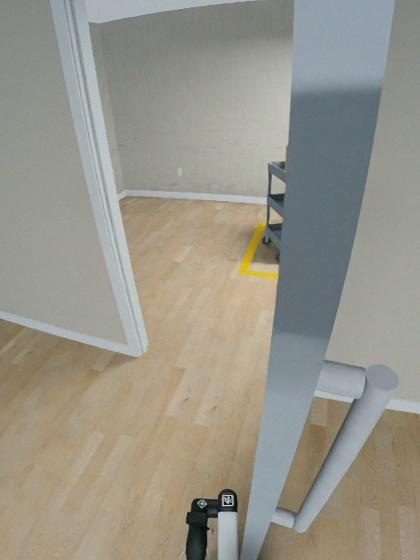

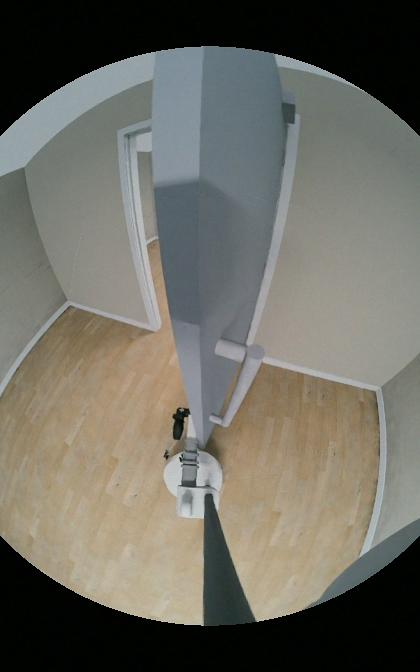

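Emit:
move:
  r1: {"base": {"strafe_m": 0.12, "translate_m": 0.05}, "joints": {"arm_m": 0.22}, "pace": "slow", "contact_limits": {"strafe_m": 0.7, "translate_m": 0.7}}
  r2: {"base": {"translate_m": -0.016, "strafe_m": -0.02}, "pace": "slow"}
  cameras: []
  blocking: false

Emit:
wait:
  seconds: 3
  cameras: ["r2_head_camera"]

Emit:
wait:
  seconds: 3
  cameras: ["r1_head_camera", "r1_head_right_camera", "r1_head_left_camera"]

r1: "contact_limits": strafe_m and translate_m are given together and make one move, which takes one limit: state it under one of them only
Scene clock: 2946.50 s.
r1.base_odometry: x=-1.909 y=+1.550 heading=+0.008
r1.turned_by_wheels: +0.000
r1.turned_by_imu: +0.000
r1.base_tilt: forward=-1.6 right=+1.3
r1.lidar_m: 0.25 1.54 2.58 2.80 3.31 4.55 3.77 2.22 1.93 1.94 1.41 0.25
r1.base_status: done
r1.joint_positions: lift_m=+0.300 arm_m=+0.230 wrist_yaw_rad=+3.089 wrist_pitch_rad=+0.002 wrist_roll_rad=+0.000 gripper_m=+0.056
r1.joint_status: arm_m contact_stop (moved +0.150 of +0.300)
r1.measured_speeds: translate_m=+0.000 strafe_m=+0.000 rotate_rad=+0.000 lift_m=+0.000 arm_m=+0.000 wrist_yaw_rad=+0.000 wrist_pitch_rad=+0.000 wrist_roll_rad=+0.000
r1.on_its_own: arm_m is slack since a contact_stop (your +0.380 is given up)
r1.motor_effort: lift_m=+24(25) arm_m=+0(33) wheel_0=+6(18) wheel_1=+0(11) wheel_2=+2(12)
r1.servo_current: wrist_yaw_rad=59(72) wrist_pitch_rad=46(52) wrist_roll_rad=46(65) gripper_m=46(46)
r1.contact_limits: arm_m 0.3; strafe_m 0.7
r1.hand_pose: x=+0.1177 y=+0.1024 z=+0.4772 quat_wxyz=(+0.026, -0.001, +0.000, +1.000) (m; r1's base frame)
r1.wrist_depth_mm: 110 - - - - - - / - 183 442 - - - - / 111 167 336 - - - - / - 189 404 - - - - / - 427 - - - - - / 1756 402 194 1808 191 1756 1661 / 1255 389 1118 156 1098 1138 1182
r2.base_odometry: x=-4.074 y=-5.031 heading=-0.989
r2.turned_by_wheels: +0.000
r2.turned_by_imu: +0.000
r2.base_tilt: forward=-0.7 right=+0.1
r2.lidar_m: 0.47 0.39 0.33 1.87 1.84 1.73 1.28 1.28 1.30 0.99 0.96 1.05
r2.base_status: not commanded
r2.joint_positions: lift_m=+0.686 arm_m=+0.000 wrist_yaw_rad=+1.363 wrist_pitch_rad=+0.004 wrist_roll_rad=+1.568 gripper_m=+0.001
r2.joint_status: all done
r2.measured_speeds: translate_m=+0.000 strafe_m=+0.000 rotate_rad=+0.000 lift_m=+0.000 arm_m=+0.000 wrist_yaw_rad=+0.000 wrist_pitch_rad=+0.000 wrist_roll_rad=+0.000
r2.motor_effort: lift_m=+20(20) arm_m=-4(4) wheel_0=-1(2) wheel_1=+5(5) wheel_2=-5(6)
r2.servo_current: wrist_yaw_rad=46(59) wrist_pitch_rad=46(46) wrist_roll_rad=46(65) gripper_m=85(91)
r2.hand_pose: x=+0.3160 y=+0.2641 z=+0.8629 quat_wxyz=(+0.551, +0.548, +0.446, +0.445) (m; r2's base frame)
r2.wrist_depth_mm: - - 466 131 185 - - / - 424 421 137 195 - - / - - 477 145 207 - - / - - 580 157 220 - - / - - - 167 236 1863 - / - - 191 178 183 1618 496 / 1863 1921 - - - 1756 1182
pictures: none

not run: a call was refused earlier in this reply.

not run: a call was refused earlier in this reply.

Emit:
move:
  r1: {"base": {"strafe_m": 0.12, "translate_m": 0.05}, "joints": {"arm_m": 0.22}, "pace": "slow", "contact_limits": {"strafe_m": 0.7}}
  r2: {"base": {"translate_m": -0.016, "strafe_m": -0.02}, "pace": "slow"}
  blocking: false
  cameras: ["r1_head_camera", "r1_head_right_camera"]

Scene clock: 2971.10 s.
move: r1 moving; r2 moving
r1.base_odometry: x=-1.904 y=+1.562 heading=+0.009
r1.turned_by_wheels: +0.000
r1.turned_by_imu: +0.000
r1.base_tilt: forward=-1.6 right=+1.3
r1.lidar_m: 0.25 1.50 2.57 2.77 3.28 4.55 3.80 2.23 1.94 1.93 1.44 0.25
r1.base_status: translate_m moving; strafe_m moving
r1.joint_positions: lift_m=+0.300 arm_m=+0.221 wrist_yaw_rad=+3.089 wrist_pitch_rad=+0.002 wrist_roll_rad=+0.000 gripper_m=+0.056
r1.joint_status: arm_m moving
r1.measured_speeds: translate_m=+0.019 strafe_m=+0.045 rotate_rad=+0.004 lift_m=+0.000 arm_m=-0.015 wrist_yaw_rad=+0.000 wrist_pitch_rad=+0.000 wrist_roll_rad=+0.000
r1.motor_effort: lift_m=+24(24) arm_m=-5(8) wheel_0=-1(6) wheel_1=+5(6) wheel_2=+0(3)
r1.servo_current: wrist_yaw_rad=52(72) wrist_pitch_rad=33(46) wrist_roll_rad=46(65) gripper_m=52(52)
r1.contact_limits: strafe_m 0.7
r1.hand_pose: x=+0.1086 y=+0.1024 z=+0.4772 quat_wxyz=(+0.026, -0.001, +0.000, +1.000) (m; r1's base frame)
r1.wrist_depth_mm: 109 - - - - - - / - 181 433 - - - - / 110 173 332 - - - - / - 188 404 - - - - / - 427 - - - - - / 1808 394 195 1808 191 1708 1708 / 1281 382 1118 155 1098 1160 1229
r2.base_odometry: x=-4.086 y=-5.030 heading=-0.989
r2.turned_by_wheels: +0.001
r2.turned_by_imu: +0.001
r2.base_tilt: forward=-0.6 right=+0.0
r2.lidar_m: 0.47 0.39 0.32 1.88 1.84 1.73 1.32 1.27 1.34 0.99 0.95 1.01
r2.base_status: translate_m moving; strafe_m moving
r2.joint_positions: lift_m=+0.686 arm_m=+0.000 wrist_yaw_rad=+1.363 wrist_pitch_rad=+0.004 wrist_roll_rad=+1.568 gripper_m=+0.001
r2.joint_status: not commanded
r2.measured_speeds: translate_m=-0.031 strafe_m=-0.039 rotate_rad=+0.000 lift_m=+0.000 arm_m=+0.000 wrist_yaw_rad=+0.000 wrist_pitch_rad=+0.000 wrist_roll_rad=+0.000
r2.motor_effort: lift_m=+20(20) arm_m=-4(4) wheel_0=+5(13) wheel_1=-8(10) wheel_2=+9(10)
r2.servo_current: wrist_yaw_rad=46(59) wrist_pitch_rad=46(46) wrist_roll_rad=46(59) gripper_m=78(85)
r2.hand_pose: x=+0.3160 y=+0.2641 z=+0.8629 quat_wxyz=(+0.551, +0.548, +0.446, +0.445) (m; r2's base frame)
r2.wrist_depth_mm: - - 466 132 186 - - / - 427 421 138 196 - - / - - 480 147 208 - - / - - 569 158 222 - - / - - - 169 236 1863 - / - - 192 178 182 1618 500 / 1863 1863 - - - 1708 1182
pictures: r1_head_camera, r1_head_right_camera
Images, in order (width x height): r1_head_camera 420x560, r1_head_right_camera 420x672.

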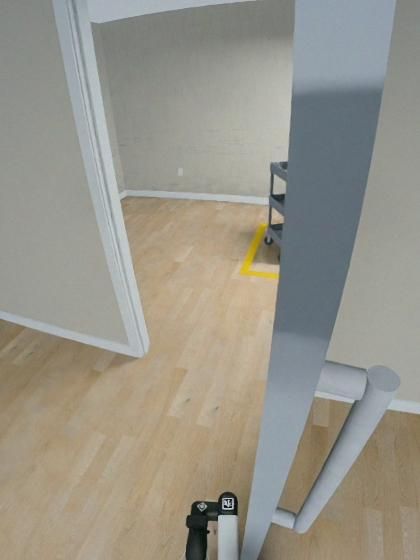

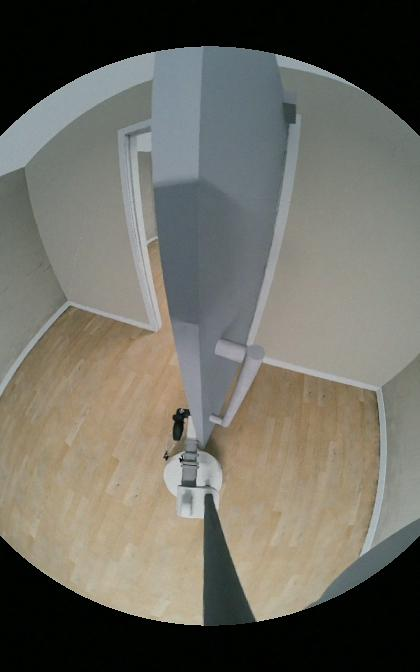

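Emit:
wait:
  seconds: 2
  cameras: ["r1_head_camera", "r1_head_right_camera", "r1_head_left_camera"]

Scene clock: 2974.53 s.
earlier move: r1 done; r2 done
r1.base_odometry: x=-1.860 y=+1.671 heading=+0.009
r1.turned_by_wheels: +0.000
r1.turned_by_imu: +0.001
r1.base_tilt: forward=-1.6 right=+1.3
r1.lidar_m: 0.25 1.46 2.58 2.68 3.13 4.56 4.02 2.37 2.05 2.06 1.41 0.25
r1.base_status: done
r1.joint_positions: lift_m=+0.300 arm_m=+0.220 wrist_yaw_rad=+3.089 wrist_pitch_rad=+0.002 wrist_roll_rad=+0.000 gripper_m=+0.056
r1.joint_status: all done
r1.measured_speeds: translate_m=+0.000 strafe_m=+0.000 rotate_rad=+0.000 lift_m=+0.000 arm_m=+0.000 wrist_yaw_rad=+0.000 wrist_pitch_rad=+0.000 wrist_roll_rad=+0.000
r1.motor_effort: lift_m=+24(24) arm_m=-5(8) wheel_0=+3(6) wheel_1=+2(8) wheel_2=+1(3)
r1.servo_current: wrist_yaw_rad=46(72) wrist_pitch_rad=33(52) wrist_roll_rad=39(72) gripper_m=39(52)
r1.contact_limits: strafe_m 0.7
r1.hand_pose: x=+0.1076 y=+0.1024 z=+0.4772 quat_wxyz=(+0.026, -0.001, +0.000, +1.000) (m; r1's base frame)
r1.wrist_depth_mm: 109 - - - - - - / - 181 436 - - - - / 110 172 330 - - - - / 118 187 402 - - - - / - 424 - - - - - / 1756 394 194 1756 190 1708 1661 / 1255 377 1098 156 1118 1160 1182
r2.base_odometry: x=-4.099 y=-5.029 heading=-0.989
r2.turned_by_wheels: +0.000
r2.turned_by_imu: +0.000
r2.base_tilt: forward=-0.7 right=+0.1
r2.lidar_m: 0.48 0.40 0.31 1.89 1.84 1.70 1.29 1.26 1.29 0.99 0.95 1.01
r2.base_status: done
r2.joint_positions: lift_m=+0.686 arm_m=+0.000 wrist_yaw_rad=+1.363 wrist_pitch_rad=+0.004 wrist_roll_rad=+1.568 gripper_m=+0.001
r2.joint_status: not commanded
r2.measured_speeds: translate_m=+0.000 strafe_m=+0.000 rotate_rad=+0.000 lift_m=+0.000 arm_m=+0.000 wrist_yaw_rad=+0.000 wrist_pitch_rad=+0.000 wrist_roll_rad=+0.000
r2.motor_effort: lift_m=+20(20) arm_m=-4(4) wheel_0=+4(13) wheel_1=-4(10) wheel_2=+6(10)
r2.servo_current: wrist_yaw_rad=39(59) wrist_pitch_rad=46(46) wrist_roll_rad=39(59) gripper_m=91(91)
r2.hand_pose: x=+0.3160 y=+0.2641 z=+0.8629 quat_wxyz=(+0.551, +0.548, +0.446, +0.445) (m; r2's base frame)
r2.wrist_depth_mm: - - 480 133 188 - - / - 430 418 140 198 - - / - - 473 148 210 - - / - - 569 159 223 - - / - - - 169 236 1921 - / - - 192 179 184 1618 488 / 1808 1863 - - - 1808 1182
wait: 0.00 of 2 s (r1 and r2 have come to rest)
pictures: r1_head_camera, r1_head_left_camera, r1_head_right_camera
Images, in order (width x height): r1_head_camera 420x560, r1_head_left_camera 420x672, r1_head_right_camera 420x672.

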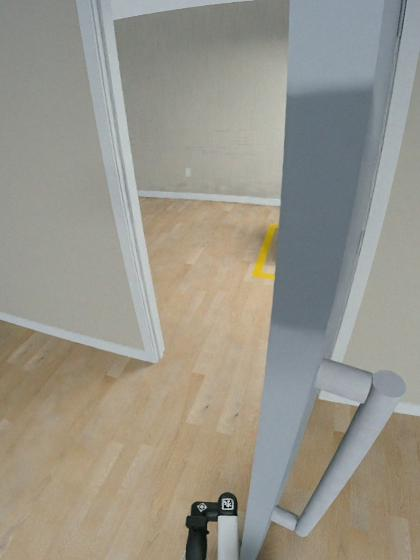

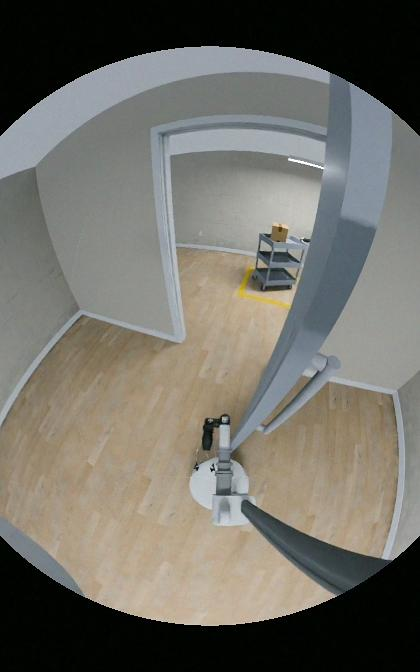

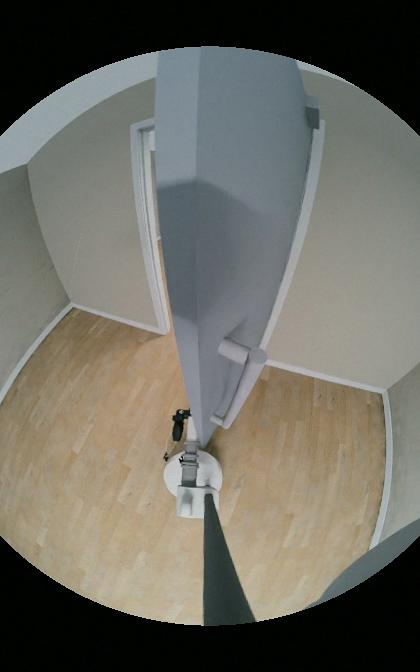

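Emit:
move:
  r1: {"base": {"strafe_m": 0.10, "translate_m": 0.083}, "joints": {"arm_m": 0.30}, "pace": "slow", "contact_limits": {"strafe_m": 0.7}}
  blocking: false
  cameras: []

Emit:
wait:
  seconds: 3
  cameras: ["r1_head_camera", "r1_head_left_camera"]

Scene clock: 3060.30 s.
move: r1 moving
r1.base_odometry: x=-1.852 y=+1.681 heading=+0.009
r1.turned_by_wheels: +0.000
r1.turned_by_imu: +0.000
r1.base_tilt: forward=-1.6 right=+1.3
r1.lidar_m: 0.25 1.45 2.57 2.65 3.14 4.58 4.05 2.41 2.07 2.05 1.38 0.25
r1.base_status: translate_m moving; strafe_m moving
r1.joint_positions: lift_m=+0.300 arm_m=+0.232 wrist_yaw_rad=+3.089 wrist_pitch_rad=+0.002 wrist_roll_rad=+0.000 gripper_m=+0.056
r1.joint_status: arm_m moving
r1.measured_speeds: translate_m=+0.032 strafe_m=+0.038 rotate_rad=+0.003 lift_m=+0.000 arm_m=+0.049 wrist_yaw_rad=+0.000 wrist_pitch_rad=+0.000 wrist_roll_rad=+0.000
r1.motor_effort: lift_m=+23(24) arm_m=+6(7) wheel_0=+3(5) wheel_1=+4(9) wheel_2=-3(4)
r1.servo_current: wrist_yaw_rad=39(65) wrist_pitch_rad=46(46) wrist_roll_rad=46(52) gripper_m=33(52)
r1.contact_limits: strafe_m 0.7
r1.hand_pose: x=+0.1200 y=+0.1024 z=+0.4772 quat_wxyz=(+0.026, -0.001, +0.000, +1.000) (m; r1's base frame)
r1.wrist_depth_mm: 110 - - - - - - / - 189 445 - - - - / 111 176 253 - - - - / - 189 366 - - - - / - 427 - - - - - / 1808 397 195 1708 190 1708 1618 / 1255 392 1118 156 1078 1118 1205
r2.base_odometry: x=-4.099 y=-5.029 heading=-0.989
r2.turned_by_wheels: +0.000
r2.turned_by_imu: +0.000
r2.base_tilt: forward=-0.7 right=+0.1
r2.lidar_m: 0.49 0.41 0.32 1.88 1.85 1.69 1.30 1.25 1.31 0.98 0.95 1.03
r2.base_status: not commanded
r2.joint_positions: lift_m=+0.686 arm_m=+0.000 wrist_yaw_rad=+1.363 wrist_pitch_rad=+0.004 wrist_roll_rad=+1.568 gripper_m=+0.001
r2.joint_status: not commanded
r2.measured_speeds: translate_m=+0.000 strafe_m=+0.000 rotate_rad=+0.000 lift_m=+0.000 arm_m=+0.000 wrist_yaw_rad=+0.000 wrist_pitch_rad=+0.000 wrist_roll_rad=+0.000
r2.motor_effort: lift_m=+20(20) arm_m=-4(4) wheel_0=+4(5) wheel_1=-4(4) wheel_2=+6(6)
r2.servo_current: wrist_yaw_rad=46(59) wrist_pitch_rad=46(46) wrist_roll_rad=59(59) gripper_m=85(85)
r2.hand_pose: x=+0.3160 y=+0.2641 z=+0.8629 quat_wxyz=(+0.551, +0.548, +0.446, +0.445) (m; r2's base frame)
r2.wrist_depth_mm: - - 480 133 189 - - / - 427 421 141 199 - - / - - 473 148 209 - - / - - 574 159 222 - - / - - - 169 236 1863 - / - - 191 178 183 1618 488 / 1863 1863 - - - 1756 1182
pictures: none
No camera images: "cameras" was empty.

Scene clock: 3062.37 s.
earlier move: r1 contact_stop
r1.base_odometry: x=-1.778 y=+1.772 heading=+0.010
r1.turned_by_wheels: +0.001
r1.turned_by_imu: +0.017
r1.base_tilt: forward=-1.6 right=+1.2
r1.lidar_m: 0.25 1.37 2.54 2.55 3.04 4.61 4.15 2.48 2.18 2.18 1.32 0.25
r1.base_status: done
r1.joint_positions: lift_m=+0.300 arm_m=+0.231 wrist_yaw_rad=+3.089 wrist_pitch_rad=+0.002 wrist_roll_rad=+0.000 gripper_m=+0.056
r1.joint_status: arm_m contact_stop (moved +0.011 of +0.080)
r1.measured_speeds: translate_m=+0.000 strafe_m=+0.000 rotate_rad=+0.000 lift_m=+0.000 arm_m=+0.000 wrist_yaw_rad=+0.000 wrist_pitch_rad=+0.000 wrist_roll_rad=+0.000
r1.on_its_own: arm_m is slack since a contact_stop (your +0.300 is given up)
r1.motor_effort: lift_m=+23(24) arm_m=+0(22) wheel_0=+16(17) wheel_1=+2(13) wheel_2=-2(12)
r1.servo_current: wrist_yaw_rad=59(65) wrist_pitch_rad=39(46) wrist_roll_rad=52(65) gripper_m=39(52)
r1.contact_limits: strafe_m 0.7
r1.hand_pose: x=+0.1187 y=+0.1024 z=+0.4772 quat_wxyz=(+0.026, -0.001, +0.000, +1.000) (m; r1's base frame)
r1.wrist_depth_mm: 111 - - - - - - / 111 237 - - - - - / 111 191 366 - - - - / 191 196 - - - - - / - - - - - - - / 1708 430 194 1708 190 1708 1661 / 1138 389 1118 156 1078 1160 1182
r2.base_odometry: x=-4.099 y=-5.029 heading=-0.989
r2.turned_by_wheels: +0.000
r2.turned_by_imu: +0.000
r2.base_tilt: forward=-0.6 right=+0.1
r2.lidar_m: 0.47 0.41 0.31 1.91 1.84 1.72 1.31 1.26 1.31 0.97 0.93 1.01
r2.base_status: not commanded
r2.joint_positions: lift_m=+0.686 arm_m=+0.000 wrist_yaw_rad=+1.363 wrist_pitch_rad=+0.004 wrist_roll_rad=+1.568 gripper_m=+0.001
r2.joint_status: not commanded
r2.measured_speeds: translate_m=+0.000 strafe_m=+0.000 rotate_rad=+0.000 lift_m=+0.000 arm_m=+0.000 wrist_yaw_rad=+0.000 wrist_pitch_rad=+0.000 wrist_roll_rad=+0.000
r2.motor_effort: lift_m=+20(20) arm_m=-4(4) wheel_0=+4(5) wheel_1=-4(5) wheel_2=+6(6)
r2.servo_current: wrist_yaw_rad=46(65) wrist_pitch_rad=39(52) wrist_roll_rad=46(65) gripper_m=78(91)
r2.hand_pose: x=+0.3160 y=+0.2641 z=+0.8629 quat_wxyz=(+0.551, +0.548, +0.446, +0.445) (m; r2's base frame)
r2.wrist_depth_mm: - - 480 133 189 - - / - 427 421 141 199 - - / - - 480 148 209 - - / - - 574 159 222 - - / - - - 170 236 1808 - / - - 192 179 183 1661 488 / 1808 1863 - - - 1756 1182
wait: 2.07 of 3 s (r1 has come to rest)
pictures: r1_head_camera, r1_head_left_camera
Images, in order (width x height): r1_head_camera 420x560, r1_head_left_camera 420x672.

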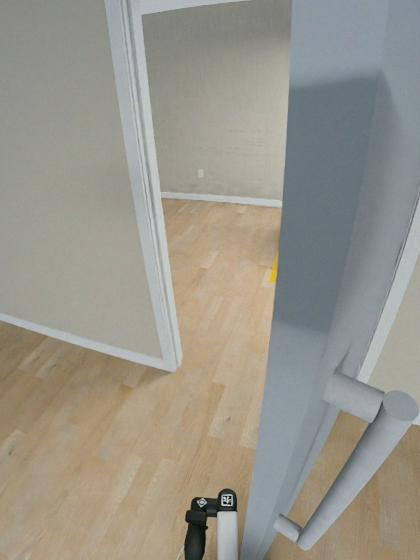

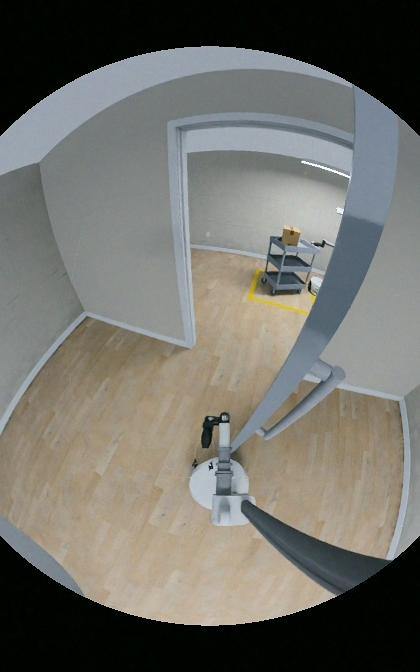

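Emit:
move:
  r1: {"base": {"translate_m": -0.05}, "joints": {"arm_m": 0.231}, "pace": "slow", "contact_limits": {"translate_m": 0.6}}
  blocking: false
  cameras: []

Emit:
wait:
  seconds: 2
  cameras: ["r1_head_camera"]

Scene clock: 3103.27 s.
move: r1 moving
r1.base_odometry: x=-1.790 y=+1.772 heading=+0.011
r1.turned_by_wheels: +0.001
r1.turned_by_imu: +0.000
r1.base_tilt: forward=-1.6 right=+1.3
r1.lidar_m: 0.25 1.41 2.54 2.55 3.04 4.59 4.18 2.49 2.19 2.21 1.35 0.25
r1.base_status: translate_m moving
r1.joint_positions: lift_m=+0.300 arm_m=+0.231 wrist_yaw_rad=+3.089 wrist_pitch_rad=+0.002 wrist_roll_rad=+0.000 gripper_m=+0.056
r1.joint_status: all done
r1.measured_speeds: translate_m=-0.049 strafe_m=-0.001 rotate_rad=-0.002 lift_m=+0.000 arm_m=+0.000 wrist_yaw_rad=+0.000 wrist_pitch_rad=+0.000 wrist_roll_rad=+0.000
r1.motor_effort: lift_m=+23(24) arm_m=-4(4) wheel_0=+4(13) wheel_1=-4(7) wheel_2=+11(12)
r1.servo_current: wrist_yaw_rad=46(59) wrist_pitch_rad=46(46) wrist_roll_rad=65(65) gripper_m=46(46)
r1.contact_limits: translate_m 0.6
r1.hand_pose: x=+0.1185 y=+0.1024 z=+0.4772 quat_wxyz=(+0.026, -0.001, +0.000, +1.000) (m; r1's base frame)
r1.wrist_depth_mm: 111 - - - - - - / 111 238 - - - - - / 111 193 368 - - - - / 191 196 - - - - - / - - - - - - - / 1618 430 195 1708 191 1661 1661 / 1205 389 1138 155 1078 1138 1205
r2.base_odometry: x=-4.099 y=-5.029 heading=-0.989
r2.turned_by_wheels: +0.000
r2.turned_by_imu: +0.000
r2.base_tilt: forward=-0.7 right=+0.0
r2.lidar_m: 0.48 0.37 0.30 1.91 1.85 1.71 1.30 1.24 1.31 0.98 0.94 1.04
r2.base_status: not commanded
r2.joint_positions: lift_m=+0.686 arm_m=+0.000 wrist_yaw_rad=+1.363 wrist_pitch_rad=+0.004 wrist_roll_rad=+1.568 gripper_m=+0.001
r2.joint_status: not commanded
r2.measured_speeds: translate_m=+0.000 strafe_m=+0.000 rotate_rad=+0.000 lift_m=+0.000 arm_m=+0.000 wrist_yaw_rad=+0.000 wrist_pitch_rad=+0.000 wrist_roll_rad=+0.000
r2.motor_effort: lift_m=+20(20) arm_m=-3(4) wheel_0=+4(5) wheel_1=-4(4) wheel_2=+6(6)
r2.servo_current: wrist_yaw_rad=52(52) wrist_pitch_rad=46(46) wrist_roll_rad=59(59) gripper_m=85(85)
r2.hand_pose: x=+0.3160 y=+0.2641 z=+0.8629 quat_wxyz=(+0.551, +0.548, +0.446, +0.445) (m; r2's base frame)
r2.wrist_depth_mm: - - 480 133 188 - - / - 424 418 140 199 - - / - - 473 148 210 - - / - - 569 159 222 - - / - - - 169 236 1863 - / - - 191 179 184 1576 488 / 1863 1921 - - - 1708 1205
pictures: none
No camera images: "cameras" was empty.

Scene clock: 3104.47 s.
earlier move: r1 done
r1.base_odometry: x=-1.828 y=+1.772 heading=+0.011
r1.turned_by_wheels: +0.000
r1.turned_by_imu: +0.000
r1.base_tilt: forward=-1.6 right=+1.3
r1.lidar_m: 0.25 1.43 2.57 2.56 3.07 4.56 4.12 2.45 2.16 2.17 1.40 0.28
r1.base_status: done
r1.joint_positions: lift_m=+0.300 arm_m=+0.231 wrist_yaw_rad=+3.089 wrist_pitch_rad=+0.002 wrist_roll_rad=+0.000 gripper_m=+0.056
r1.joint_status: all done
r1.measured_speeds: translate_m=+0.000 strafe_m=+0.000 rotate_rad=+0.000 lift_m=+0.000 arm_m=+0.000 wrist_yaw_rad=+0.000 wrist_pitch_rad=+0.000 wrist_roll_rad=+0.000
r1.motor_effort: lift_m=+23(24) arm_m=-4(4) wheel_0=+3(13) wheel_1=-4(7) wheel_2=+8(12)
r1.servo_current: wrist_yaw_rad=59(65) wrist_pitch_rad=46(46) wrist_roll_rad=46(72) gripper_m=39(46)
r1.contact_limits: translate_m 0.6
r1.hand_pose: x=+0.1185 y=+0.1024 z=+0.4772 quat_wxyz=(+0.026, -0.001, +0.000, +1.000) (m; r1's base frame)
r1.wrist_depth_mm: 111 - - - - - - / 111 237 - - - - - / 111 193 368 - - - - / 191 197 - - - - - / - - - - - - - / 1618 436 195 1756 190 1708 1708 / 1182 387 1118 156 1078 1182 1205
r2.base_odometry: x=-4.099 y=-5.029 heading=-0.989
r2.turned_by_wheels: +0.000
r2.turned_by_imu: +0.000
r2.base_tilt: forward=-0.6 right=+0.1
r2.lidar_m: 0.49 0.41 0.33 1.90 1.85 1.70 1.29 1.24 1.32 0.99 0.94 1.02
r2.base_status: not commanded
r2.joint_positions: lift_m=+0.686 arm_m=+0.000 wrist_yaw_rad=+1.363 wrist_pitch_rad=+0.004 wrist_roll_rad=+1.568 gripper_m=+0.001
r2.joint_status: not commanded
r2.measured_speeds: translate_m=+0.000 strafe_m=+0.000 rotate_rad=+0.000 lift_m=+0.000 arm_m=+0.000 wrist_yaw_rad=+0.000 wrist_pitch_rad=+0.000 wrist_roll_rad=+0.000
r2.motor_effort: lift_m=+20(20) arm_m=-4(4) wheel_0=+4(5) wheel_1=-4(4) wheel_2=+6(6)
r2.servo_current: wrist_yaw_rad=39(52) wrist_pitch_rad=46(52) wrist_roll_rad=59(72) gripper_m=85(91)
r2.hand_pose: x=+0.3160 y=+0.2641 z=+0.8629 quat_wxyz=(+0.551, +0.548, +0.446, +0.445) (m; r2's base frame)
r2.wrist_depth_mm: - - 480 133 188 - - / - 427 418 141 198 - - / - - 473 148 210 - - / - - 569 160 223 - - / - - - 169 236 1863 - / - - 192 179 184 1618 492 / 1863 1921 - - - 1708 1205
wait: 1.20 of 2 s (r1 has come to rest)
pictures: r1_head_camera
Images, in order (width x height): r1_head_camera 420x560.

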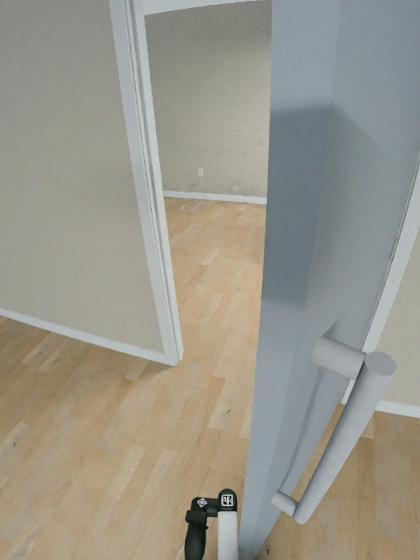

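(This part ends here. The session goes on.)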